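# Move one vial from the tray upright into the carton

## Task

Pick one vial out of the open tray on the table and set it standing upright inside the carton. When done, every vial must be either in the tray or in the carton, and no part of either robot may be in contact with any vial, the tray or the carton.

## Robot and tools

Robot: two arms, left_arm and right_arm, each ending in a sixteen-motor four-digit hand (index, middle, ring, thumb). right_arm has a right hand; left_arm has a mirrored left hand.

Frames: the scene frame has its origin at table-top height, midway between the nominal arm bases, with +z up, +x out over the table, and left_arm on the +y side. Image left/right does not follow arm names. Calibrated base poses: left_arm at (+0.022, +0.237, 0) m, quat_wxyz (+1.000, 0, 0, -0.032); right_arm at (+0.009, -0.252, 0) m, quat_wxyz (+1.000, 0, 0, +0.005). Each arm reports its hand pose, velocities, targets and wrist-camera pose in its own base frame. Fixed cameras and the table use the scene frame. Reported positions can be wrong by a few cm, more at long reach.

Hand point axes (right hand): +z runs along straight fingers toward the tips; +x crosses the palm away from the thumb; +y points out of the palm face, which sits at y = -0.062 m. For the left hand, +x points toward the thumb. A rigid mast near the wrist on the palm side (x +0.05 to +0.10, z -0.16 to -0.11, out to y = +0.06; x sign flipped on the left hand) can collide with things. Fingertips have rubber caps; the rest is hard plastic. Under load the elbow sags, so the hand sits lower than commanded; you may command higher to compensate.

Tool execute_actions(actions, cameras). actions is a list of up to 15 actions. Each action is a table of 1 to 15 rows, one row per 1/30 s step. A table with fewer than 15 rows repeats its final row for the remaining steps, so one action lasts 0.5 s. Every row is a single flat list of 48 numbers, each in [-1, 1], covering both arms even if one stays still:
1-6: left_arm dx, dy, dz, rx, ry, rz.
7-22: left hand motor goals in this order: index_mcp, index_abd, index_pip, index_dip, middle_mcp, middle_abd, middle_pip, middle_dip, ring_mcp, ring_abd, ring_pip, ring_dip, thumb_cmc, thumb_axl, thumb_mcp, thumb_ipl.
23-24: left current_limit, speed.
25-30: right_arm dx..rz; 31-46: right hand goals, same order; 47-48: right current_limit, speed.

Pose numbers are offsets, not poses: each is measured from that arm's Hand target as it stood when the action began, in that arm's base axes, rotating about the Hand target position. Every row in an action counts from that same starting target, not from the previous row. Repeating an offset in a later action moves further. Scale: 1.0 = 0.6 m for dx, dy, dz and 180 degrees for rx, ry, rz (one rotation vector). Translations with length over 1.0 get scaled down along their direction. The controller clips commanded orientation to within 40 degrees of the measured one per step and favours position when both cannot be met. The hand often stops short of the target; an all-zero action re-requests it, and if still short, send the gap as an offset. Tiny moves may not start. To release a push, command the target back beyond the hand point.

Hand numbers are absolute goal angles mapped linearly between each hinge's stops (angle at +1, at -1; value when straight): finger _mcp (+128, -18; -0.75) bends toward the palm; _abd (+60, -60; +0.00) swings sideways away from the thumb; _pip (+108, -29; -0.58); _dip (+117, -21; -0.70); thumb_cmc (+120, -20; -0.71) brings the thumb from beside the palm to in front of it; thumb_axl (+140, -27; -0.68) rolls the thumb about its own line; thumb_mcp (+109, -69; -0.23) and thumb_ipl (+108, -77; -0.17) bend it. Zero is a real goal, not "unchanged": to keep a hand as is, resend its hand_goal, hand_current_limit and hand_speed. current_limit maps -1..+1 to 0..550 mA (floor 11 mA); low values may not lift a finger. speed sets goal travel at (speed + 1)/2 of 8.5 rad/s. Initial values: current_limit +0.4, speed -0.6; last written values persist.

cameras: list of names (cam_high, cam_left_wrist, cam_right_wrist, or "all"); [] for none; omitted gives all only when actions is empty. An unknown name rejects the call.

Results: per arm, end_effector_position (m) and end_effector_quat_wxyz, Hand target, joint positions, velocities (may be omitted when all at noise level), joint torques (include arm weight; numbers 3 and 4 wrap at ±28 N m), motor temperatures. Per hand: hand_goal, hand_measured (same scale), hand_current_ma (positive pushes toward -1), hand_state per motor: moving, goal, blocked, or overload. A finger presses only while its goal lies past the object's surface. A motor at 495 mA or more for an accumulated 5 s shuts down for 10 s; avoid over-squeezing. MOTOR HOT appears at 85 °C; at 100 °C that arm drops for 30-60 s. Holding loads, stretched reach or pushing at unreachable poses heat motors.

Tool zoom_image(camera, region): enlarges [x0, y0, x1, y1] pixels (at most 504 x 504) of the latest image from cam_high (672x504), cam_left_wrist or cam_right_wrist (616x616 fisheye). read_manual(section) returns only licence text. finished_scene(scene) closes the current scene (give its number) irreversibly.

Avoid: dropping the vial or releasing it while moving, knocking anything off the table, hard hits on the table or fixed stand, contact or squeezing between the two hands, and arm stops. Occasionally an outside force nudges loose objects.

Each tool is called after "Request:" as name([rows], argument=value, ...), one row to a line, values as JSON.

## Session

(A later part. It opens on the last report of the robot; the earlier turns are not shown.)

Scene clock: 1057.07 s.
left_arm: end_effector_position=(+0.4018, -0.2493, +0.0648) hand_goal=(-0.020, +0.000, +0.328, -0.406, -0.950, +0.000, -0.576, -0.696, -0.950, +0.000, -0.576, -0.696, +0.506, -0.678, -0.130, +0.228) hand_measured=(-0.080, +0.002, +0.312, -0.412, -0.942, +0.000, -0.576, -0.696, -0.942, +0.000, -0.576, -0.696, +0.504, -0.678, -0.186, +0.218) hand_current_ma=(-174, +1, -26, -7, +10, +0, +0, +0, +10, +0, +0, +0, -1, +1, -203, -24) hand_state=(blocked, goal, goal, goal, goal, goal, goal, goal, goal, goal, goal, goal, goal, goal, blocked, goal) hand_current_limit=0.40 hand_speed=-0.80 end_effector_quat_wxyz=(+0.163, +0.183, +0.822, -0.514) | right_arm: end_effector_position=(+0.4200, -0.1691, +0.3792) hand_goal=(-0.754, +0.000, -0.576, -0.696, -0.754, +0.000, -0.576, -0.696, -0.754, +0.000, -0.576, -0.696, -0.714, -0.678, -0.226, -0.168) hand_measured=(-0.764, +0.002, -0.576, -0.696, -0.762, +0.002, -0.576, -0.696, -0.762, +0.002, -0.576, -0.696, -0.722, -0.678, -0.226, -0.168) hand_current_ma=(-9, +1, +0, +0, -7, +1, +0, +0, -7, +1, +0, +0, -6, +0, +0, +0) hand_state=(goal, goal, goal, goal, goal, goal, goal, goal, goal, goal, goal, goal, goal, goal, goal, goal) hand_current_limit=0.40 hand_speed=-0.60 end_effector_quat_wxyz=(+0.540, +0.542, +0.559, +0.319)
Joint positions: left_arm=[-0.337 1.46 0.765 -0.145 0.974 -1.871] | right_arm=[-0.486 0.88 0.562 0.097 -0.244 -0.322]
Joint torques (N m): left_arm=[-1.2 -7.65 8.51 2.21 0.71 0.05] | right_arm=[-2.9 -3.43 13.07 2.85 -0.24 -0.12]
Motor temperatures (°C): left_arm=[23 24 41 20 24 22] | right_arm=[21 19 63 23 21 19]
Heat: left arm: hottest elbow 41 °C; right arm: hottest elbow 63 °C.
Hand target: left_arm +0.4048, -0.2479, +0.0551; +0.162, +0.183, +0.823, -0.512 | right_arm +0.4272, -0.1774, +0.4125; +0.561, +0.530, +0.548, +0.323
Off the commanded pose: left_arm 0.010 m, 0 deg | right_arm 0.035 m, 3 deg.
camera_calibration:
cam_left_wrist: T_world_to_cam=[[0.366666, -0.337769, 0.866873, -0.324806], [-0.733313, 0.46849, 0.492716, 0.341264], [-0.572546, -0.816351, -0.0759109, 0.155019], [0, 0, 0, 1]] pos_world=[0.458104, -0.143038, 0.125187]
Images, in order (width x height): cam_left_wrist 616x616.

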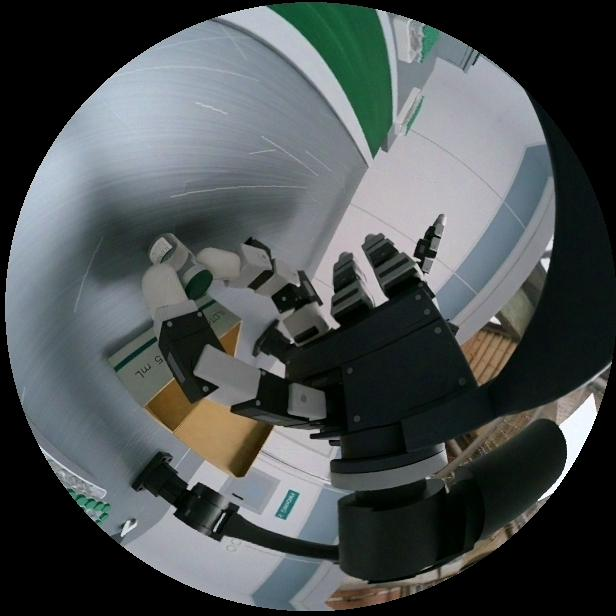

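Request:
execute_actions([
  [[0,0,-0.012,0,0,0,-0.02,0,0.328,-0.406,-0.95,0,-0.576,-0.696,-0.95,0,-0.576,-0.696,0.506,-0.678,-0.13,0.229,0.4,-0.8,0,0,0,0,0,0,-0.754,0,-0.576,-0.696,-0.754,0,-0.576,-0.696,-0.754,0,-0.576,-0.696,-0.714,-0.678,-0.226,-0.168,0.4,-0.6]],
], cameras=["cam_left_wrist"])

Request:
zoom_image(camera="cam_left_wrist", region=[90, 180, 290, 380])

Scene clock: 1065.10 s.
left_arm: end_effector_position=(+0.4044, -0.2502, +0.0623) hand_goal=(-0.020, +0.000, +0.328, -0.406, -0.950, +0.000, -0.576, -0.696, -0.950, +0.000, -0.576, -0.696, +0.506, -0.678, -0.130, +0.228) hand_measured=(-0.080, +0.002, +0.312, -0.412, -0.942, +0.000, -0.576, -0.696, -0.942, +0.000, -0.576, -0.696, +0.506, -0.678, -0.186, +0.216) hand_current_ma=(-173, +1, -25, -6, +10, +0, +0, +0, +10, +0, +0, +0, +0, +1, -203, -25) hand_state=(blocked, goal, goal, goal, goal, goal, goal, goal, goal, goal, goal, goal, goal, goal, blocked, goal) hand_current_limit=0.40 hand_speed=-0.80 end_effector_quat_wxyz=(+0.168, +0.186, +0.820, -0.515) | right_arm: end_effector_position=(+0.4200, -0.1691, +0.3792) hand_goal=(-0.754, +0.000, -0.576, -0.696, -0.754, +0.000, -0.576, -0.696, -0.754, +0.000, -0.576, -0.696, -0.714, -0.678, -0.226, -0.168) hand_measured=(-0.764, +0.002, -0.576, -0.696, -0.762, +0.002, -0.576, -0.696, -0.762, +0.002, -0.576, -0.696, -0.722, -0.678, -0.226, -0.168) hand_current_ma=(-9, +1, +0, +0, -7, +1, +0, +0, -7, +1, +0, +0, -6, +0, +0, +0) hand_state=(goal, goal, goal, goal, goal, goal, goal, goal, goal, goal, goal, goal, goal, goal, goal, goal) hand_current_limit=0.40 hand_speed=-0.60 end_effector_quat_wxyz=(+0.540, +0.542, +0.559, +0.319)
Joint positions: left_arm=[-0.337 1.469 0.761 -0.121 0.974 -1.87] | right_arm=[-0.486 0.88 0.562 0.097 -0.244 -0.322]
Joint torques (N m): left_arm=[-1.03 -7.53 8.01 2.06 0.67 0.03] | right_arm=[-2.96 -3.31 13.07 2.85 -0.25 -0.12]
Motor temperatures (°C): left_arm=[23 24 40 20 24 22] | right_arm=[21 19 63 23 21 19]
Heat: left arm: hottest elbow 40 °C; right arm: hottest elbow 63 °C.
Hand target: left_arm +0.4046, -0.2479, +0.0478; +0.162, +0.183, +0.823, -0.512 | right_arm +0.4272, -0.1774, +0.4125; +0.561, +0.530, +0.548, +0.323
Off the commanded pose: left_arm 0.015 m, 1 deg | right_arm 0.035 m, 3 deg.
camera_calibration:
cam_left_wrist: T_world_to_cam=[[0.356573, -0.334722, 0.872248, -0.319262], [-0.738761, 0.470501, 0.482557, 0.348031], [-0.571916, -0.816449, -0.0795117, 0.155523], [0, 0, 0, 1]] pos_world=[0.459898, -0.143636, 0.122897]
Images, in order (width x height): cam_left_wrist 616x616.

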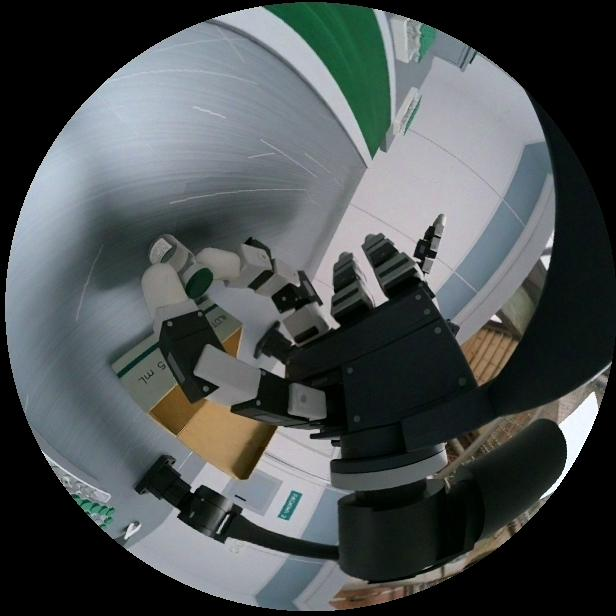

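Scaled by 2.520 from the camera's 616x616 image, which has a finer 880x880 frame.

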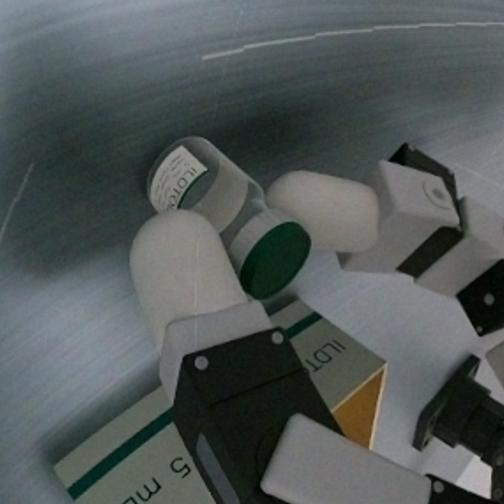

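Request:
execute_actions([
  [[0,0,-0.012,0,0,0,-0.02,0,0.328,-0.406,-0.95,0,-0.576,-0.696,-0.95,0,-0.576,-0.696,0.506,-0.678,-0.13,0.229,0.4,-0.8,0,0,0,0,0,0,-0.754,0,-0.576,-0.696,-0.754,0,-0.576,-0.696,-0.754,0,-0.576,-0.696,-0.714,-0.678,-0.226,-0.168,0.4,-0.6]],
], cameras=["cam_left_wrist","cam_high"])

Request:
zoom_image(camera="cam_left_wrist", region=[90, 180, 290, 380])

Request:
zoom_image(camera="cam_high", region=[240, 200, 360, 320])

Scene clock: 1076.07 s.
left_arm: end_effector_position=(+0.4076, -0.2513, +0.0613) hand_goal=(-0.020, +0.000, +0.328, -0.406, -0.950, +0.000, -0.576, -0.696, -0.950, +0.000, -0.576, -0.696, +0.506, -0.678, -0.130, +0.228) hand_measured=(-0.076, +0.002, +0.312, -0.412, -0.942, +0.000, -0.576, -0.696, -0.942, +0.000, -0.576, -0.696, +0.512, -0.678, -0.186, +0.214) hand_current_ma=(-160, +1, -25, -6, +10, +0, +0, +0, +10, +0, +0, +0, +8, +1, -203, -33) hand_state=(blocked, goal, goal, goal, goal, goal, goal, goal, goal, goal, goal, goal, goal, goal, blocked, goal) hand_current_limit=0.40 hand_speed=-0.80 end_effector_quat_wxyz=(+0.174, +0.189, +0.817, -0.515) | right_arm: end_effector_position=(+0.4200, -0.1691, +0.3792) hand_goal=(-0.754, +0.000, -0.576, -0.696, -0.754, +0.000, -0.576, -0.696, -0.754, +0.000, -0.576, -0.696, -0.714, -0.678, -0.226, -0.168) hand_measured=(-0.764, +0.002, -0.576, -0.696, -0.762, +0.002, -0.576, -0.696, -0.762, +0.002, -0.576, -0.696, -0.722, -0.678, -0.226, -0.168) hand_current_ma=(-9, +1, +0, +0, -7, +1, +0, +0, -7, +1, +0, +0, -6, +0, +0, +0) hand_state=(goal, goal, goal, goal, goal, goal, goal, goal, goal, goal, goal, goal, goal, goal, goal, goal) hand_current_limit=0.40 hand_speed=-0.60 end_effector_quat_wxyz=(+0.540, +0.542, +0.559, +0.319)
Joint positions: left_arm=[-0.337 1.476 0.759 -0.096 0.974 -1.869] | right_arm=[-0.486 0.88 0.562 0.097 -0.244 -0.322]
Joint torques (N m): left_arm=[-0.79 -6.89 7.47 1.88 0.68 0.02] | right_arm=[-2.96 -3.43 13.07 2.86 -0.24 -0.12]
Motor temperatures (°C): left_arm=[23 24 39 20 24 22] | right_arm=[21 19 63 23 21 19]
Heat: left arm: hottest elbow 39 °C; right arm: hottest elbow 63 °C.
Hand target: left_arm +0.4047, -0.2479, +0.0406; +0.162, +0.183, +0.823, -0.512 | right_arm +0.4272, -0.1774, +0.4125; +0.561, +0.530, +0.548, +0.323
Off the commanded pose: left_arm 0.021 m, 2 deg | right_arm 0.035 m, 3 deg.
camera_calibration:
cam_left_wrist: T_world_to_cam=[[0.342902, -0.330473, 0.879321, -0.313746], [-0.74591, 0.473203, 0.468719, 0.355937], [-0.570996, -0.816619, -0.0842408, 0.156231], [0, 0, 0, 1]] pos_world=[0.462289, -0.144534, 0.12221]
Images, in order (width x height): cam_high 672x504, cam_left_wrist 616x616.

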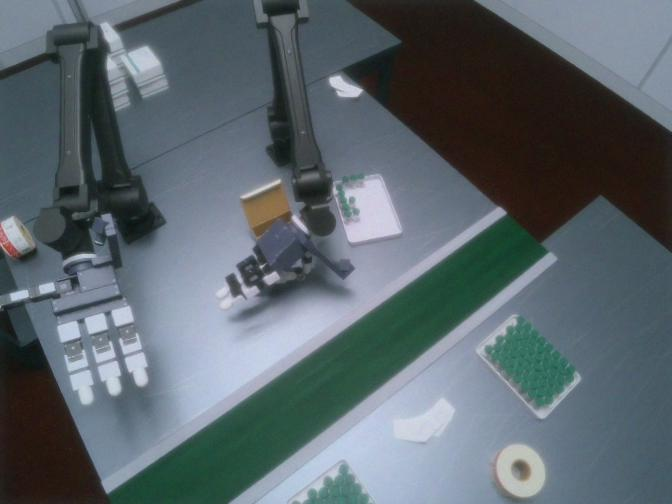

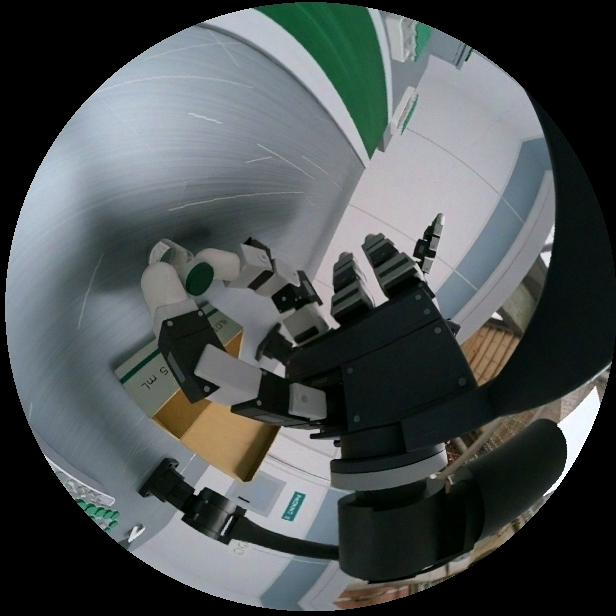

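Scaled by 2.520 from the camera's 616x616 image, which has a finer 880x880 frame.

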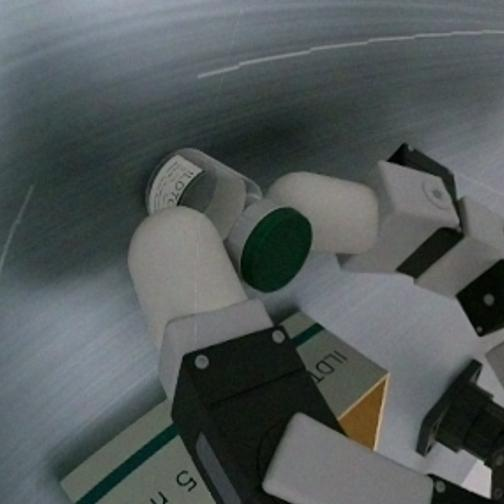

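Scaled by 4.200 from the camera's 672x504 image, which has a finer 960x720 frame.

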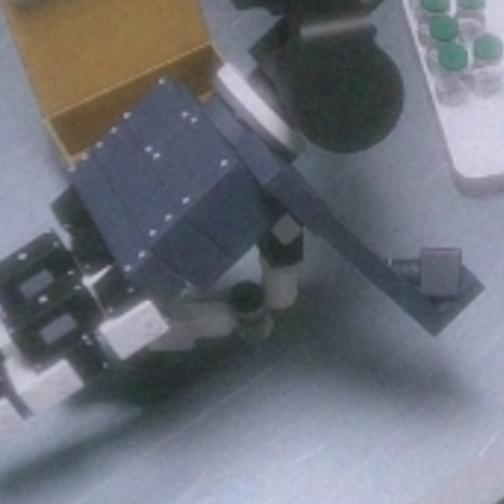

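Request:
execute_actions([
  [[0.003,0,0.024,0,0,0,-0.05,0,0.328,-0.406,-0.95,0,-0.576,-0.696,-0.95,0,-0.576,-0.696,0.506,-0.678,-0.16,0.229,0.4,-0.8,0,0,0,0,0,0,-0.754,0,-0.576,-0.696,-0.754,0,-0.576,-0.696,-0.754,0,-0.576,-0.696,-0.714,-0.678,-0.226,-0.168,0.4,-0.6]],
  [[0,0,0,0,0,0,-0.09,0,0.328,-0.406,-0.95,0,-0.576,-0.696,-0.95,0,-0.576,-0.696,0.506,-0.678,-0.2,0.229,0.4,-0.9,0,0,0,0,0,0,-0.754,0,-0.576,-0.696,-0.754,0,-0.576,-0.696,-0.754,0,-0.576,-0.696,-0.714,-0.678,-0.226,-0.168,0.4,-0.6]],
  [[0,0,0,0,0,0,-0.15,0,0.328,-0.406,-0.95,0,-0.576,-0.696,-0.95,0,-0.576,-0.696,0.506,-0.678,-0.28,0.229,0.4,-0.9,0,0,0,0,0,0,-0.754,0,-0.576,-0.696,-0.754,0,-0.576,-0.696,-0.754,0,-0.576,-0.696,-0.714,-0.678,-0.226,-0.168,0.4,-0.6]],
], cameras=["cam_left_wrist"])

Request:
zoom_image(camera="cam_left_wrist", region=[90, 180, 290, 380])

Scene clock: 1090.03 s.
left_arm: end_effector_position=(+0.4041, -0.2499, +0.0588) hand_goal=(-0.150, +0.000, +0.328, -0.406, -0.950, +0.000, -0.576, -0.696, -0.950, +0.000, -0.576, -0.696, +0.506, -0.678, -0.280, +0.228) hand_measured=(-0.144, +0.002, +0.326, -0.406, -0.942, +0.000, -0.576, -0.696, -0.942, +0.000, -0.576, -0.696, +0.506, -0.676, -0.274, +0.226) hand_current_ma=(+7, +1, -2, +0, +10, +0, +0, +0, +10, +0, +0, +0, +0, +1, +9, -2) hand_state=(goal, goal, goal, goal, goal, goal, goal, goal, goal, goal, goal, goal, goal, goal, goal, goal) hand_current_limit=0.40 hand_speed=-0.90 end_effector_quat_wxyz=(+0.168, +0.188, +0.820, -0.514) | right_arm: end_effector_position=(+0.4200, -0.1691, +0.3792) hand_goal=(-0.754, +0.000, -0.576, -0.696, -0.754, +0.000, -0.576, -0.696, -0.754, +0.000, -0.576, -0.696, -0.714, -0.678, -0.226, -0.168) hand_measured=(-0.764, +0.002, -0.576, -0.696, -0.762, +0.002, -0.576, -0.696, -0.762, +0.002, -0.576, -0.696, -0.722, -0.678, -0.226, -0.168) hand_current_ma=(-9, +1, +0, +0, -7, +1, +0, +0, -7, +1, +0, +0, -6, +0, +0, +0) hand_state=(goal, goal, goal, goal, goal, goal, goal, goal, goal, goal, goal, goal, goal, goal, goal, goal) hand_current_limit=0.40 hand_speed=-0.60 end_effector_quat_wxyz=(+0.540, +0.542, +0.559, +0.319)
Joint positions: left_arm=[-0.337 1.476 0.759 -0.119 0.975 -1.859] | right_arm=[-0.486 0.88 0.562 0.097 -0.244 -0.322]
Joint torques (N m): left_arm=[-0.79 -8.88 9.26 0.9 0.69 -0.02] | right_arm=[-2.9 -3.43 13.08 2.85 -0.24 -0.12]
Motor temperatures (°C): left_arm=[23 24 38 20 24 22] | right_arm=[21 19 64 23 21 19]
Heat: left arm: hottest elbow 38 °C; right arm: hottest elbow 64 °C.
Hand target: left_arm +0.4066, -0.2479, +0.0550; +0.162, +0.183, +0.823, -0.512 | right_arm +0.4272, -0.1774, +0.4125; +0.561, +0.530, +0.548, +0.323
Off the commanded pose: left_arm 0.005 m, 1 deg | right_arm 0.035 m, 3 deg.
camera_calibration:
cam_left_wrist: T_world_to_cam=[[0.35261, -0.338774, 0.872295, -0.315419], [-0.737975, 0.47249, 0.481815, 0.349704], [-0.575377, -0.813625, -0.0834018, 0.157626], [0, 0, 0, 1]] pos_world=[0.459987, -0.143838, 0.119792]
Images, in order (width x height): cam_left_wrist 616x616.

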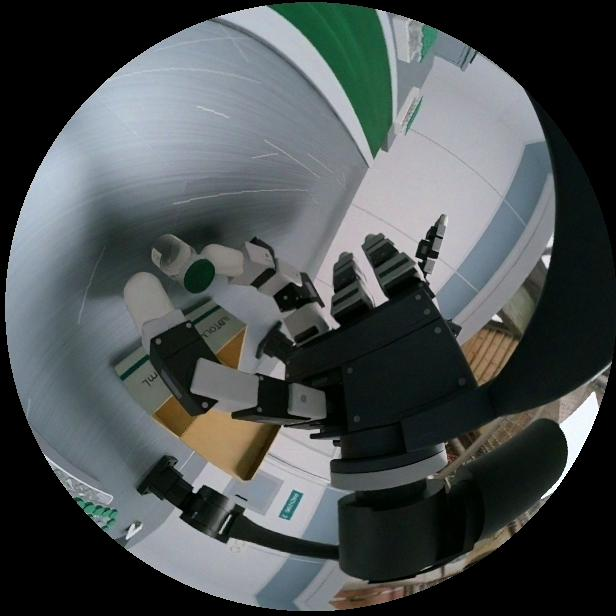

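Scaled by 2.520 from the camera's 616x616 image, which has a finer 880x880 frame.

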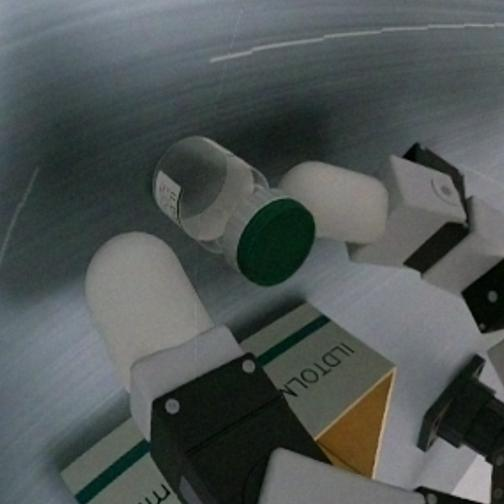

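Request:
execute_actions([
  [[0,0,0.08,0,0,0,-0.164,0,0.328,-0.406,-0.95,0,-0.576,-0.696,-0.95,0,-0.576,-0.696,0.506,-0.678,-0.3,0.229,0.4,-0.8,0,0,0,0,0,0,-0.754,0,-0.576,-0.696,-0.754,0,-0.576,-0.696,-0.754,0,-0.576,-0.696,-0.714,-0.678,-0.226,-0.168,0.4,-0.6]],
  [[0,0,0.08,0,0,0,-0.164,0,0.328,-0.406,-0.95,0,-0.576,-0.696,-0.95,0,-0.576,-0.696,0.506,-0.678,-0.3,0.229,0.4,-0.8,0,0,0,0,0,0,-0.754,0,-0.576,-0.696,-0.754,0,-0.576,-0.696,-0.754,0,-0.576,-0.696,-0.714,-0.678,-0.226,-0.168,0.4,-0.6]],
  [[-0.006,0.01,0,-0.0692,-0.006,0,0.205,0,-0.485,-0.397,-0.95,0,-0.576,-0.696,-0.95,0,-0.576,-0.696,0.509,-0.678,-0.259,0.063,0.4,-0.6,0,0,0,0,0,0,-0.754,0,-0.576,-0.696,-0.754,0,-0.576,-0.696,-0.754,0,-0.576,-0.696,-0.714,-0.678,-0.226,-0.168,0.4,-0.6]],
  [[-0.008,0.014,0,-0.0692,-0.006,0,0.205,0,-0.485,-0.397,-0.95,0,-0.576,-0.696,-0.95,0,-0.576,-0.696,0.509,-0.678,-0.259,0.063,0.4,-0.6,0,0,0,0,0,0,-0.754,0,-0.576,-0.696,-0.754,0,-0.576,-0.696,-0.754,0,-0.576,-0.696,-0.714,-0.678,-0.226,-0.168,0.4,-0.6]],
], cameras=["cam_left_wrist","cam_high"])

Request:
zoom_image(camera="cam_left_wrist", region=[70, 160, 310, 400])

Request:
zoom_image(camera="cam_high", region=[240, 200, 360, 320])

Scene clock: 1133.33 s.
left_arm: end_effector_position=(+0.3969, -0.2342, +0.1616) hand_goal=(+0.204, +0.000, -0.486, -0.398, -0.950, +0.000, -0.576, -0.696, -0.950, +0.000, -0.576, -0.696, +0.508, -0.678, -0.260, +0.062) hand_measured=(+0.204, +0.000, -0.484, -0.400, -0.940, +0.000, -0.576, -0.696, -0.940, +0.000, -0.576, -0.696, +0.506, -0.676, -0.260, +0.064) hand_current_ma=(+0, +0, +3, -2, +15, +0, +1, +0, +15, +0, +1, +0, -2, +1, +0, +2) hand_state=(goal, goal, goal, goal, goal, goal, goal, goal, goal, goal, goal, goal, goal, goal, goal, goal) hand_current_limit=0.40 hand_speed=-0.60 end_effector_quat_wxyz=(+0.191, +0.210, +0.713, -0.641) | right_arm: end_effector_position=(+0.4200, -0.1691, +0.3792) hand_goal=(-0.754, +0.000, -0.576, -0.696, -0.754, +0.000, -0.576, -0.696, -0.754, +0.000, -0.576, -0.696, -0.714, -0.678, -0.226, -0.168) hand_measured=(-0.764, +0.002, -0.576, -0.696, -0.762, +0.002, -0.576, -0.696, -0.762, +0.002, -0.576, -0.696, -0.722, -0.678, -0.226, -0.168) hand_current_ma=(-9, +1, +0, +0, -7, +1, +0, +0, -7, +1, +0, +0, -6, +0, +0, +0) hand_state=(goal, goal, goal, goal, goal, goal, goal, goal, goal, goal, goal, goal, goal, goal, goal, goal) hand_current_limit=0.40 hand_speed=-0.60 end_effector_quat_wxyz=(+0.540, +0.542, +0.559, +0.319)
Joint positions: left_arm=[-0.187 1.325 0.726 0.092 1.354 -2.068] | right_arm=[-0.486 0.88 0.562 0.097 -0.244 -0.322]
Joint torques (N m): left_arm=[-1.38 -6.24 8.94 2.14 0.61 -0.17] | right_arm=[-2.9 -3.43 13.08 2.84 -0.24 -0.12]
Motor temperatures (°C): left_arm=[23 24 39 19 24 22] | right_arm=[21 19 64 23 21 19]
Heat: left arm: hottest elbow 39 °C; right arm: hottest elbow 64 °C.
Hand target: left_arm +0.3982, -0.2334, +0.1510; +0.213, +0.153, +0.690, -0.674 | right_arm +0.4272, -0.1774, +0.4125; +0.561, +0.530, +0.548, +0.323
Off the commanded pose: left_arm 0.010 m, 8 deg | right_arm 0.035 m, 3 deg.
joint sent to its limit (left arm) — joint 6 (wrist roll), lower limit. The joint targets are off in orientation, not in position.
camera_calibration:
cam_left_wrist: T_world_to_cam=[[0.286829, -0.0715203, 0.955308, -0.321958], [-0.702145, 0.662698, 0.260431, 0.353536], [-0.651707, -0.745464, 0.139863, 0.185027], [0, 0, 0, 1]] pos_world=[0.461163, -0.119383, 0.189619]
Images, in order (width x height): cam_high 672x504, cam_left_wrist 616x616.

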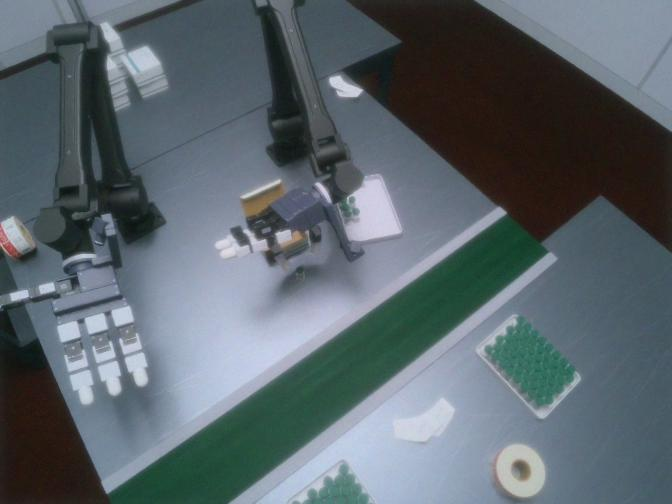

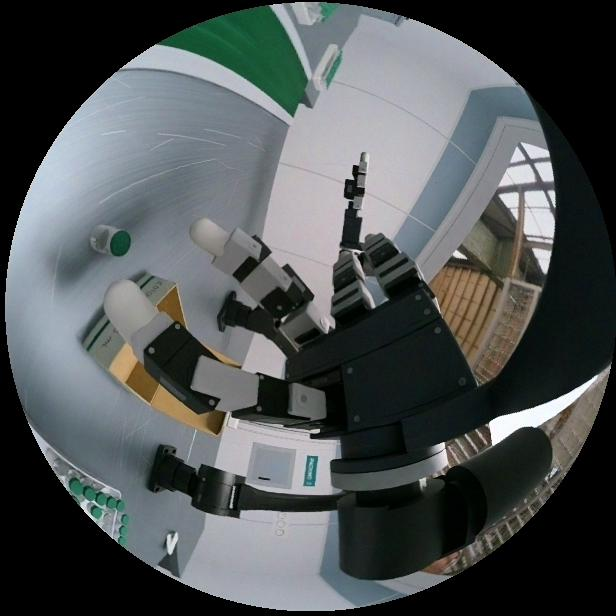

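Scaled by 2.100 from the camera's 616x616 image, which has a finer 880x880 frame.

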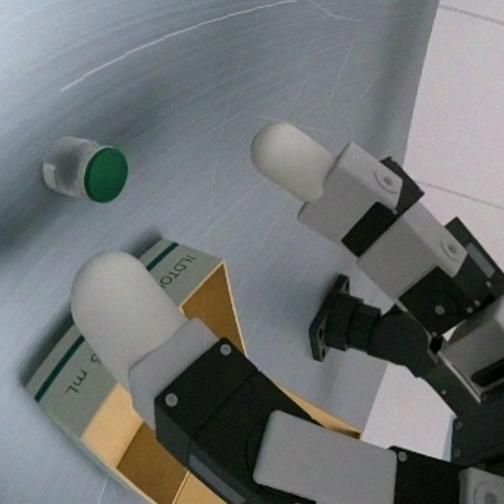

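Scaled by 4.200 from the camera's 672x504 image, which has a finer 960x720 frame.

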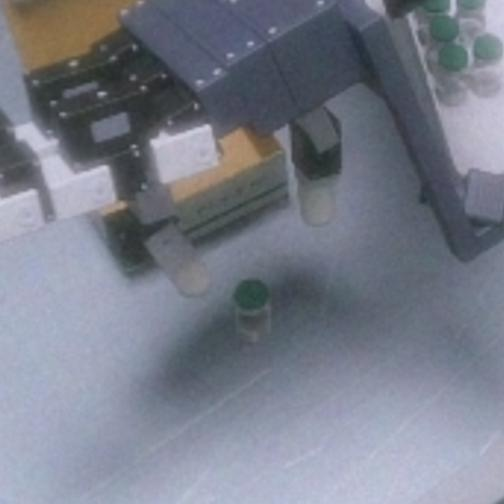

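Request:
execute_actions([
  [[-0.016,-0.016,0,0.0348,-0.0315,-0.0295,0.205,0,-0.485,-0.397,-0.95,0,-0.576,-0.696,-0.95,0,-0.576,-0.696,0.509,-0.678,-0.259,0.063,0.4,-0.6,0,0,0,0,0,0,-0.754,0,-0.576,-0.696,-0.754,0,-0.576,-0.696,-0.754,0,-0.576,-0.696,-0.714,-0.678,-0.226,-0.168,0.4,-0.6]],
  [[0,0,-0.055,0,0,0,0.205,0,-0.485,-0.397,-0.95,0,-0.576,-0.696,-0.95,0,-0.576,-0.696,0.509,-0.678,-0.259,0.063,0.4,-0.6,0,0,0,0,0,0,-0.754,0,-0.576,-0.696,-0.754,0,-0.576,-0.696,-0.754,0,-0.576,-0.696,-0.714,-0.678,-0.226,-0.168,0.4,-0.6]],
], cameras=["cam_left_wrist","cam_high"])

Request:
zoom_image(camera="cam_left_wrist", region=[70, 160, 310, 400])

Request:
zoom_image(camera="cam_high", region=[240, 200, 360, 320])

Scene clock: 1190.87 s.
left_arm: end_effector_position=(+0.3898, -0.2398, +0.1270) hand_goal=(+0.204, +0.000, -0.486, -0.398, -0.950, +0.000, -0.576, -0.696, -0.950, +0.000, -0.576, -0.696, +0.508, -0.678, -0.260, +0.062) hand_measured=(+0.204, +0.000, -0.484, -0.400, -0.940, +0.000, -0.576, -0.696, -0.940, +0.000, -0.576, -0.696, +0.506, -0.676, -0.260, +0.064) hand_current_ma=(+0, +0, +3, -2, +15, +0, +1, +0, +15, +0, +1, +0, -2, +1, +0, +2) hand_state=(goal, goal, goal, goal, goal, goal, goal, goal, goal, goal, goal, goal, goal, goal, goal, goal) hand_current_limit=0.40 hand_speed=-0.60 end_effector_quat_wxyz=(+0.214, +0.232, +0.705, -0.634) | right_arm: end_effector_position=(+0.4200, -0.1691, +0.3792) hand_goal=(-0.754, +0.000, -0.576, -0.696, -0.754, +0.000, -0.576, -0.696, -0.754, +0.000, -0.576, -0.696, -0.714, -0.678, -0.226, -0.168) hand_measured=(-0.764, +0.002, -0.576, -0.696, -0.762, +0.002, -0.576, -0.696, -0.762, +0.002, -0.576, -0.696, -0.722, -0.678, -0.226, -0.168) hand_current_ma=(-9, +1, +0, +0, -7, +1, +0, +0, -7, +1, +0, +0, -6, +0, +0, +0) hand_state=(goal, goal, goal, goal, goal, goal, goal, goal, goal, goal, goal, goal, goal, goal, goal, goal) hand_current_limit=0.40 hand_speed=-0.60 end_effector_quat_wxyz=(+0.540, +0.542, +0.559, +0.319)
Joint positions: left_arm=[-0.208 1.374 0.637 0.285 1.332 -2.057] | right_arm=[-0.486 0.88 0.562 0.097 -0.244 -0.322]
Joint torques (N m): left_arm=[-1.79 -6.42 8.23 2.21 0.47 -0.1] | right_arm=[-2.9 -3.37 13.07 2.85 -0.24 -0.12]
Motor temperatures (°C): left_arm=[23 24 39 20 23 22] | right_arm=[21 19 65 23 21 19]
Heat: left arm: hottest elbow 39 °C; right arm: hottest elbow 65 °C.
Hand target: left_arm +0.3885, -0.2430, +0.1180; +0.207, +0.229, +0.707, -0.636 | right_arm +0.4272, -0.1774, +0.4125; +0.561, +0.530, +0.548, +0.323
Off the commanded pose: left_arm 0.010 m, 1 deg | right_arm 0.035 m, 3 deg.
camera_calibration:
cam_left_wrist: T_world_to_cam=[[0.222584, -0.0713249, 0.972301, -0.264345], [-0.715798, 0.66514, 0.212657, 0.373246], [-0.661884, -0.743305, 0.0969955, 0.191084], [0, 0, 0, 1]] pos_world=[0.452483, -0.125082, 0.159115]
Images, in order (width x height): cam_high 672x504, cam_left_wrist 616x616.

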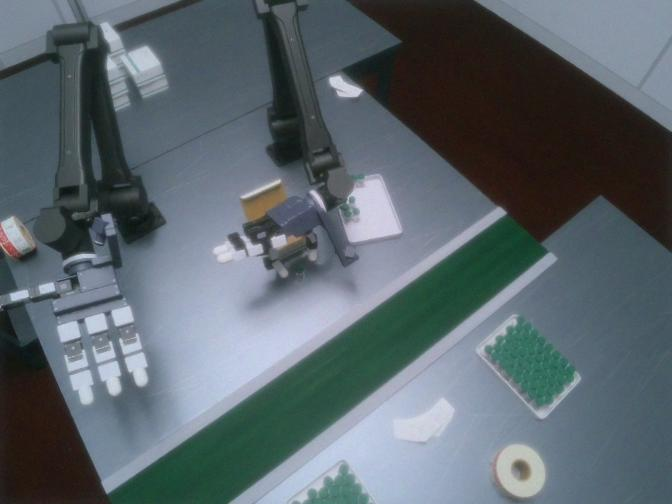

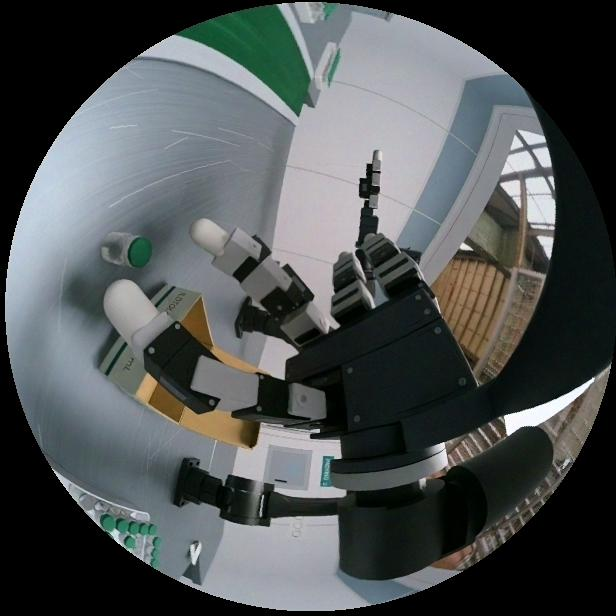

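Scaled by 2.100 from the camera's 616x616 image, which has a finer 880x880 frame.

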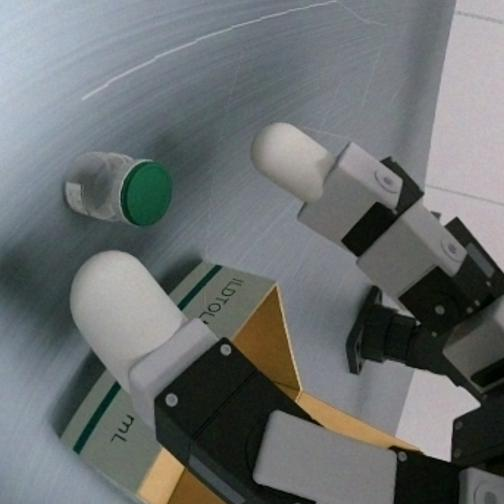

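Scaled by 4.200 from the camera's 672x504 image, which has a finer 960x720 frame.

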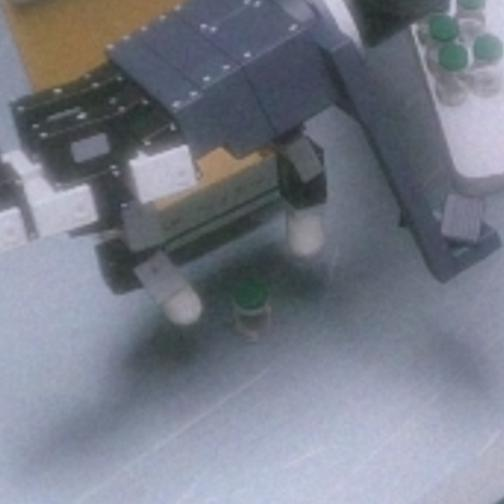

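Request:
execute_actions([
  [[0,0,-0.035,0,0,0,0.205,0,-0.485,-0.397,-0.95,0,-0.576,-0.696,-0.95,0,-0.576,-0.696,0.509,-0.678,-0.259,0.063,0.4,-0.6,0,0,0,0,0,0,-0.754,0,-0.576,-0.696,-0.754,0,-0.576,-0.696,-0.754,0,-0.576,-0.696,-0.714,-0.678,-0.226,-0.168,0.4,-0.6]],
  [[0,0,-0.025,0,0,0,0.205,0,-0.485,-0.397,-0.95,0,-0.576,-0.696,-0.95,0,-0.576,-0.696,0.509,-0.678,-0.259,0.063,0.4,-0.6,0,0,0,0,0,0,-0.754,0,-0.576,-0.696,-0.754,0,-0.576,-0.696,-0.754,0,-0.576,-0.696,-0.714,-0.678,-0.226,-0.168,0.4,-0.6]],
], cameras=["cam_left_wrist","cam_high"])

Request:
zoom_image(camera="cam_left_wrist", region=[70, 160, 310, 400])

Request:
zoom_image(camera="cam_high", region=[240, 200, 360, 320])

Scene clock: 1202.93 s.
left_arm: end_effector_position=(+0.3910, -0.2400, +0.0918) hand_goal=(+0.204, +0.000, -0.486, -0.398, -0.950, +0.000, -0.576, -0.696, -0.950, +0.000, -0.576, -0.696, +0.508, -0.678, -0.260, +0.062) hand_measured=(+0.204, +0.000, -0.484, -0.400, -0.940, +0.000, -0.576, -0.696, -0.940, +0.000, -0.576, -0.696, +0.506, -0.676, -0.260, +0.064) hand_current_ma=(+0, +0, +3, -2, +15, +0, +1, +0, +15, +0, +1, +0, -2, +1, +0, +2) hand_state=(goal, goal, goal, goal, goal, goal, goal, goal, goal, goal, goal, goal, goal, goal, goal, goal) hand_current_limit=0.40 hand_speed=-0.60 end_effector_quat_wxyz=(+0.216, +0.234, +0.705, -0.634) | right_arm: end_effector_position=(+0.4200, -0.1691, +0.3792) hand_goal=(-0.754, +0.000, -0.576, -0.696, -0.754, +0.000, -0.576, -0.696, -0.754, +0.000, -0.576, -0.696, -0.714, -0.678, -0.226, -0.168) hand_measured=(-0.764, +0.002, -0.576, -0.696, -0.762, +0.002, -0.576, -0.696, -0.762, +0.002, -0.576, -0.696, -0.722, -0.678, -0.226, -0.168) hand_current_ma=(-9, +1, +0, +0, -7, +1, +0, +0, -7, +1, +0, +0, -6, +0, +0, +0) hand_state=(goal, goal, goal, goal, goal, goal, goal, goal, goal, goal, goal, goal, goal, goal, goal, goal) hand_current_limit=0.40 hand_speed=-0.60 end_effector_quat_wxyz=(+0.540, +0.542, +0.559, +0.319)
Joint positions: left_arm=[-0.208 1.469 0.601 0.422 1.332 -2.057] | right_arm=[-0.486 0.88 0.562 0.097 -0.244 -0.322]
Joint torques (N m): left_arm=[-2.02 -6.42 7.3 2.19 0.45 -0.11] | right_arm=[-2.96 -3.43 13.07 2.85 -0.24 -0.12]
Motor temperatures (°C): left_arm=[23 24 39 20 23 22] | right_arm=[21 19 65 23 21 19]
Heat: left arm: hottest elbow 39 °C; right arm: hottest elbow 65 °C.
Hand target: left_arm +0.3885, -0.2430, +0.0820; +0.207, +0.229, +0.707, -0.636 | right_arm +0.4272, -0.1774, +0.4125; +0.561, +0.530, +0.548, +0.323
Off the commanded pose: left_arm 0.011 m, 1 deg | right_arm 0.035 m, 3 deg.
camera_calibration:
cam_left_wrist: T_world_to_cam=[[0.217829, -0.0702664, 0.973454, -0.228406], [-0.716833, 0.665362, 0.208433, 0.382555], [-0.662345, -0.743207, 0.0945661, 0.195512], [0, 0, 0, 1]] pos_world=[0.453478, -0.12528, 0.124117]
Images, in order (width x height): cam_high 672x504, cam_left_wrist 616x616.

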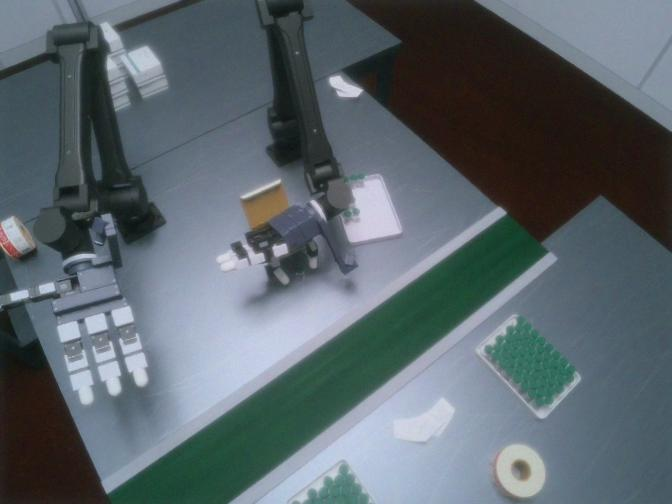

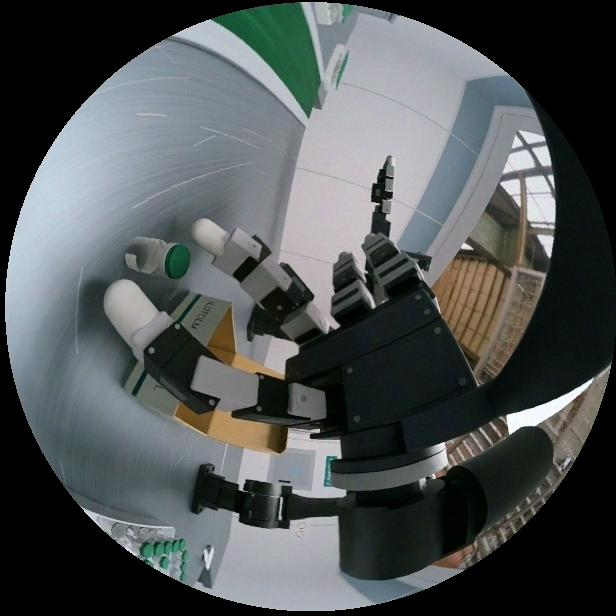

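Scaled by 2.100 from the camera's 616x616 image, which has a finer 880x880 frame.

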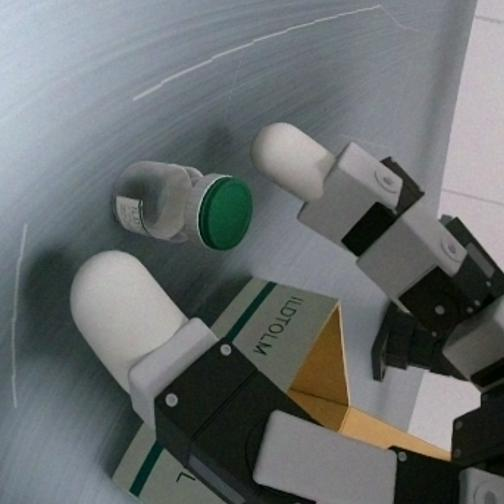

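Scaled by 4.200 from the camera's 672x504 image, which has a finer 960x720 frame.

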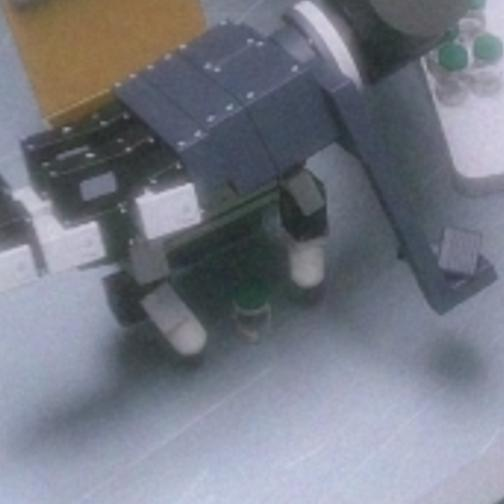

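Request:
execute_actions([
  [[-0.004,0,-0.01,0,0,0,0.25,0,-0.485,-0.397,-0.95,0,-0.576,-0.696,-0.95,0,-0.576,-0.696,0.509,-0.678,-0.22,0.063,0.4,-0.8,0,0,0,0,0,0,-0.754,0,-0.576,-0.696,-0.754,0,-0.576,-0.696,-0.754,0,-0.576,-0.696,-0.714,-0.678,-0.226,-0.168,0.4,-0.6]],
  [[0,0,0,0,0,0,0.3,0,-0.485,-0.397,-0.95,0,-0.576,-0.696,-0.95,0,-0.576,-0.696,0.509,-0.678,-0.17,0.063,0.4,-0.8,0,0,0,0,0,0,-0.754,0,-0.576,-0.696,-0.754,0,-0.576,-0.696,-0.754,0,-0.576,-0.696,-0.714,-0.678,-0.226,-0.168,0.4,-0.6]],
], cameras=["cam_left_wrist","cam_high"])

Request:
zoom_image(camera="cam_left_wrist", region=[70, 160, 310, 400])

Request:
zoom_image(camera="cam_high", region=[240, 200, 360, 320])

Scene clock: 1218.10 s.
left_arm: end_effector_position=(+0.3898, -0.2397, +0.0871) hand_goal=(+0.300, +0.000, -0.486, -0.398, -0.950, +0.000, -0.576, -0.696, -0.950, +0.000, -0.576, -0.696, +0.508, -0.678, -0.170, +0.062) hand_measured=(+0.298, +0.000, -0.484, -0.400, -0.940, +0.000, -0.576, -0.696, -0.940, +0.000, -0.576, -0.696, +0.506, -0.676, -0.172, +0.064) hand_current_ma=(-1, +0, +2, -2, +15, +0, +1, +0, +15, +0, +1, +0, -2, +1, -3, +2) hand_state=(goal, goal, goal, goal, goal, goal, goal, goal, goal, goal, goal, goal, goal, goal, goal, goal) hand_current_limit=0.40 hand_speed=-0.80 end_effector_quat_wxyz=(+0.219, +0.236, +0.704, -0.634) | right_arm: end_effector_position=(+0.4200, -0.1691, +0.3792) hand_goal=(-0.754, +0.000, -0.576, -0.696, -0.754, +0.000, -0.576, -0.696, -0.754, +0.000, -0.576, -0.696, -0.714, -0.678, -0.226, -0.168) hand_measured=(-0.764, +0.002, -0.576, -0.696, -0.762, +0.002, -0.576, -0.696, -0.762, +0.002, -0.576, -0.696, -0.722, -0.678, -0.226, -0.168) hand_current_ma=(-9, +1, +0, +0, -7, +1, +0, +0, -7, +1, +0, +0, -6, +0, +0, +0) hand_state=(goal, goal, goal, goal, goal, goal, goal, goal, goal, goal, goal, goal, goal, goal, goal, goal) hand_current_limit=0.40 hand_speed=-0.60 end_effector_quat_wxyz=(+0.540, +0.542, +0.559, +0.319)
Joint positions: left_arm=[-0.208 1.479 0.59 0.449 1.331 -2.057] | right_arm=[-0.486 0.88 0.562 0.097 -0.244 -0.322]
Joint torques (N m): left_arm=[-1.9 -6.59 7.12 2.15 0.39 -0.16] | right_arm=[-2.96 -3.37 13.08 2.85 -0.24 -0.12]
Motor temperatures (°C): left_arm=[23 24 37 20 23 22] | right_arm=[21 19 66 23 21 19]
Heat: left arm: hottest elbow 37 °C; right arm: hottest elbow 66 °C.
Hand target: left_arm +0.3861, -0.2431, +0.0761; +0.207, +0.229, +0.707, -0.636 | right_arm +0.4272, -0.1774, +0.4125; +0.561, +0.530, +0.548, +0.323
Off the commanded pose: left_arm 0.012 m, 2 deg | right_arm 0.035 m, 3 deg.
camera_calibration:
cam_left_wrist: T_world_to_cam=[[0.211628, -0.069174, 0.974899, -0.221001], [-0.718581, 0.665101, 0.20318, 0.383512], [-0.662461, -0.743543, 0.0910468, 0.19566], [0, 0, 0, 1]] pos_world=[0.451972, -0.124879, 0.119718]
Images, in order (width x height): cam_high 672x504, cam_left_wrist 616x616.

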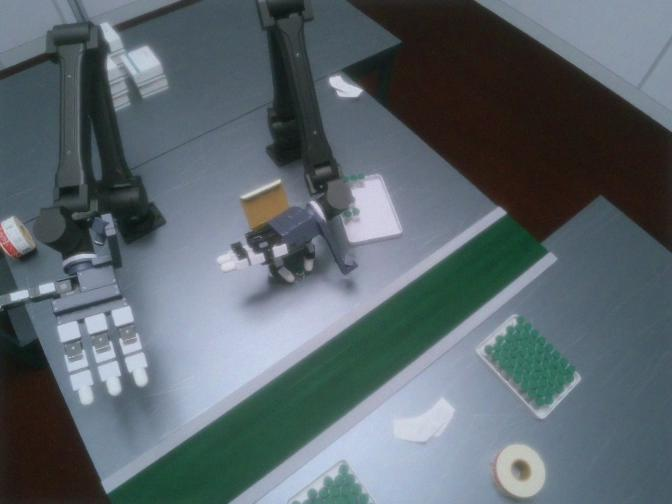

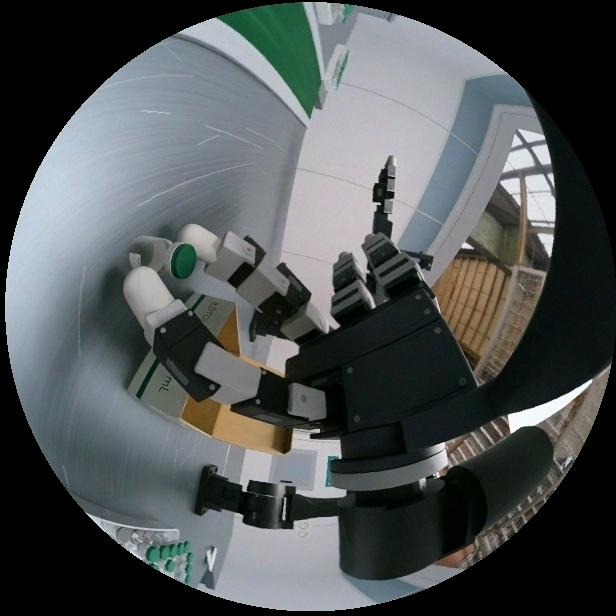

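Scaled by 2.100 from the camera's 616x616 image, which has a finer 880x880 frame.

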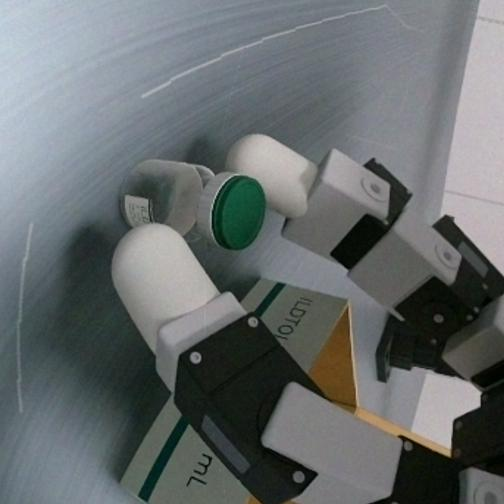

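Scaled by 4.200 from the camera's 672x504 image, which has a finer 960x720 frame.

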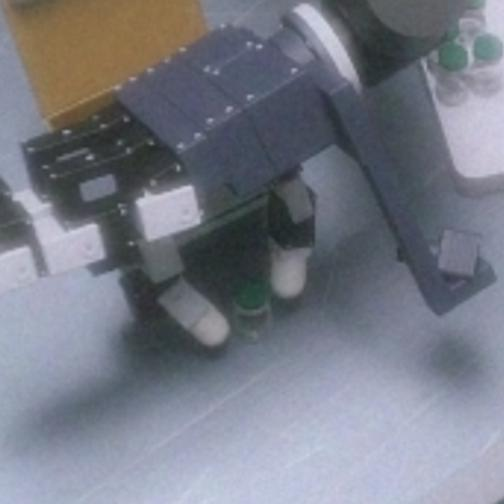

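Request:
execute_actions([
  [[0,0,0.009,0,0,0,0.34,0,-0.485,-0.397,-0.95,0,-0.576,-0.696,-0.95,0,-0.576,-0.696,0.509,-0.678,-0.16,0.063,0.4,-0.8,0,0,0,0,0,0,-0.754,0,-0.576,-0.696,-0.754,0,-0.576,-0.696,-0.754,0,-0.576,-0.696,-0.714,-0.678,-0.226,-0.168,0.4,-0.6]],
  [[0,0,0,0,0,0,0.4,0,-0.485,-0.397,-0.95,0,-0.576,-0.696,-0.95,0,-0.576,-0.696,0.509,-0.678,-0.1,0.063,0.4,-0.8,0,0,0,0,0,0,-0.754,0,-0.576,-0.696,-0.754,0,-0.576,-0.696,-0.754,0,-0.576,-0.696,-0.714,-0.678,-0.226,-0.168,0.4,-0.6]],
], cameras=["cam_left_wrist","cam_high"])

Request:
zoom_image(camera="cam_left_wrist", region=[70, 160, 310, 400])

Request:
zoom_image(camera="cam_high", region=[240, 200, 360, 320])

Scene clock: 1236.17 s.
left_arm: end_effector_position=(+0.3898, -0.2396, +0.0871) hand_goal=(+0.400, +0.000, -0.486, -0.398, -0.950, +0.000, -0.576, -0.696, -0.950, +0.000, -0.576, -0.696, +0.508, -0.678, -0.100, +0.062) hand_measured=(+0.362, +0.000, -0.494, -0.402, -0.940, +0.000, -0.576, -0.696, -0.940, +0.000, -0.576, -0.696, +0.506, -0.676, -0.134, +0.058) hand_current_ma=(-91, +0, -11, -3, +15, +0, +1, +0, +15, +0, +1, +0, -2, +1, -100, -6) hand_state=(blocked, goal, goal, goal, goal, goal, goal, goal, goal, goal, goal, goal, goal, goal, blocked, goal) hand_current_limit=0.40 hand_speed=-0.80 end_effector_quat_wxyz=(+0.219, +0.236, +0.704, -0.634) | right_arm: end_effector_position=(+0.4200, -0.1691, +0.3792) hand_goal=(-0.754, +0.000, -0.576, -0.696, -0.754, +0.000, -0.576, -0.696, -0.754, +0.000, -0.576, -0.696, -0.714, -0.678, -0.226, -0.168) hand_measured=(-0.764, +0.002, -0.576, -0.696, -0.762, +0.002, -0.576, -0.696, -0.762, +0.002, -0.576, -0.696, -0.722, -0.678, -0.226, -0.168) hand_current_ma=(-9, +1, +0, +0, -7, +1, +0, +0, -7, +1, +0, +0, -6, +0, +0, +0) hand_state=(goal, goal, goal, goal, goal, goal, goal, goal, goal, goal, goal, goal, goal, goal, goal, goal) hand_current_limit=0.40 hand_speed=-0.60 end_effector_quat_wxyz=(+0.540, +0.542, +0.559, +0.319)
Joint positions: left_arm=[-0.208 1.479 0.59 0.449 1.331 -2.057] | right_arm=[-0.486 0.88 0.562 0.097 -0.244 -0.322]
Joint torques (N m): left_arm=[-1.96 -7.82 7.49 1.39 0.43 -0.17] | right_arm=[-2.96 -3.37 13.08 2.85 -0.24 -0.12]
Motor temperatures (°C): left_arm=[23 24 36 20 23 22] | right_arm=[21 19 66 23 21 19]
Heat: left arm: hottest elbow 36 °C; right arm: hottest elbow 66 °C.
Hand target: left_arm +0.3861, -0.2430, +0.0815; +0.207, +0.229, +0.707, -0.636 | right_arm +0.4272, -0.1774, +0.4125; +0.561, +0.530, +0.548, +0.323
Off the commanded pose: left_arm 0.008 m, 2 deg | right_arm 0.035 m, 3 deg.
camera_calibration:
cam_left_wrist: T_world_to_cam=[[0.211597, -0.0693069, 0.974897, -0.221003], [-0.718825, 0.664807, 0.20328, 0.383574], [-0.662206, -0.743794, 0.0908513, 0.195538], [0, 0, 0, 1]] pos_world=[0.451972, -0.12488, 0.119717]
Images, in order (width x height): cam_high 672x504, cam_left_wrist 616x616.

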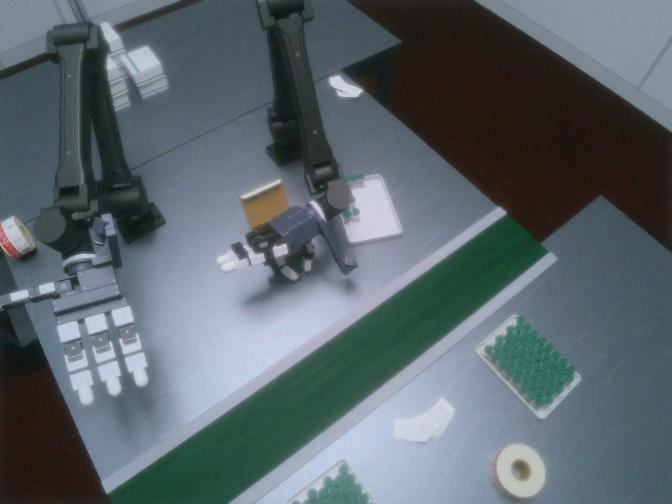

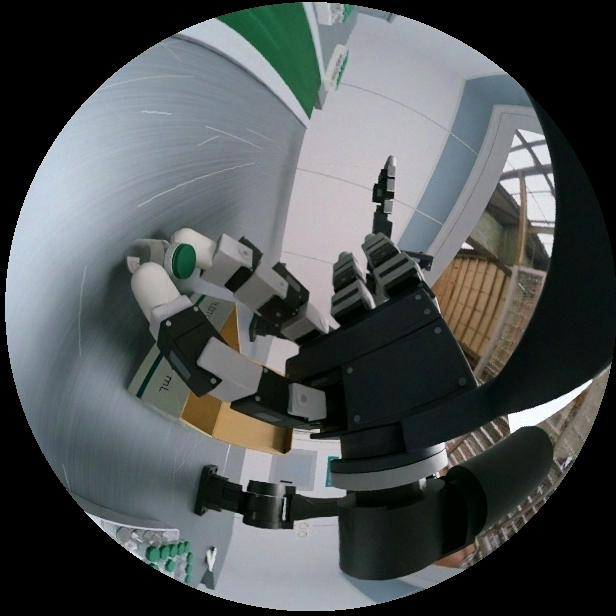

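Scaled by 2.100 from the camera's 616x616 image, which has a finer 880x880 frame.

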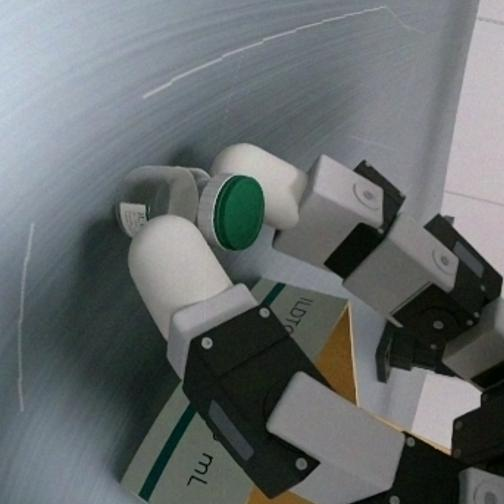

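Scaled by 4.200 from the camera's 672x504 image, which has a finer 960x720 frame.

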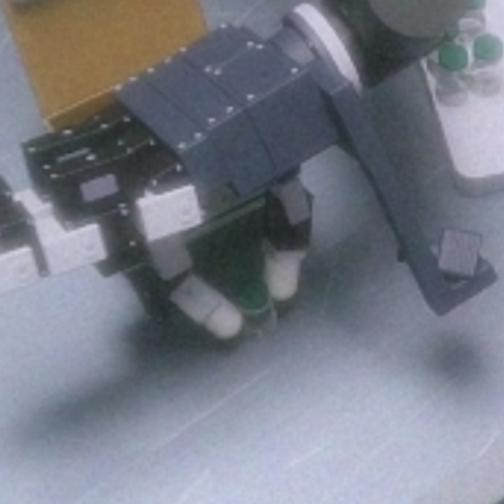

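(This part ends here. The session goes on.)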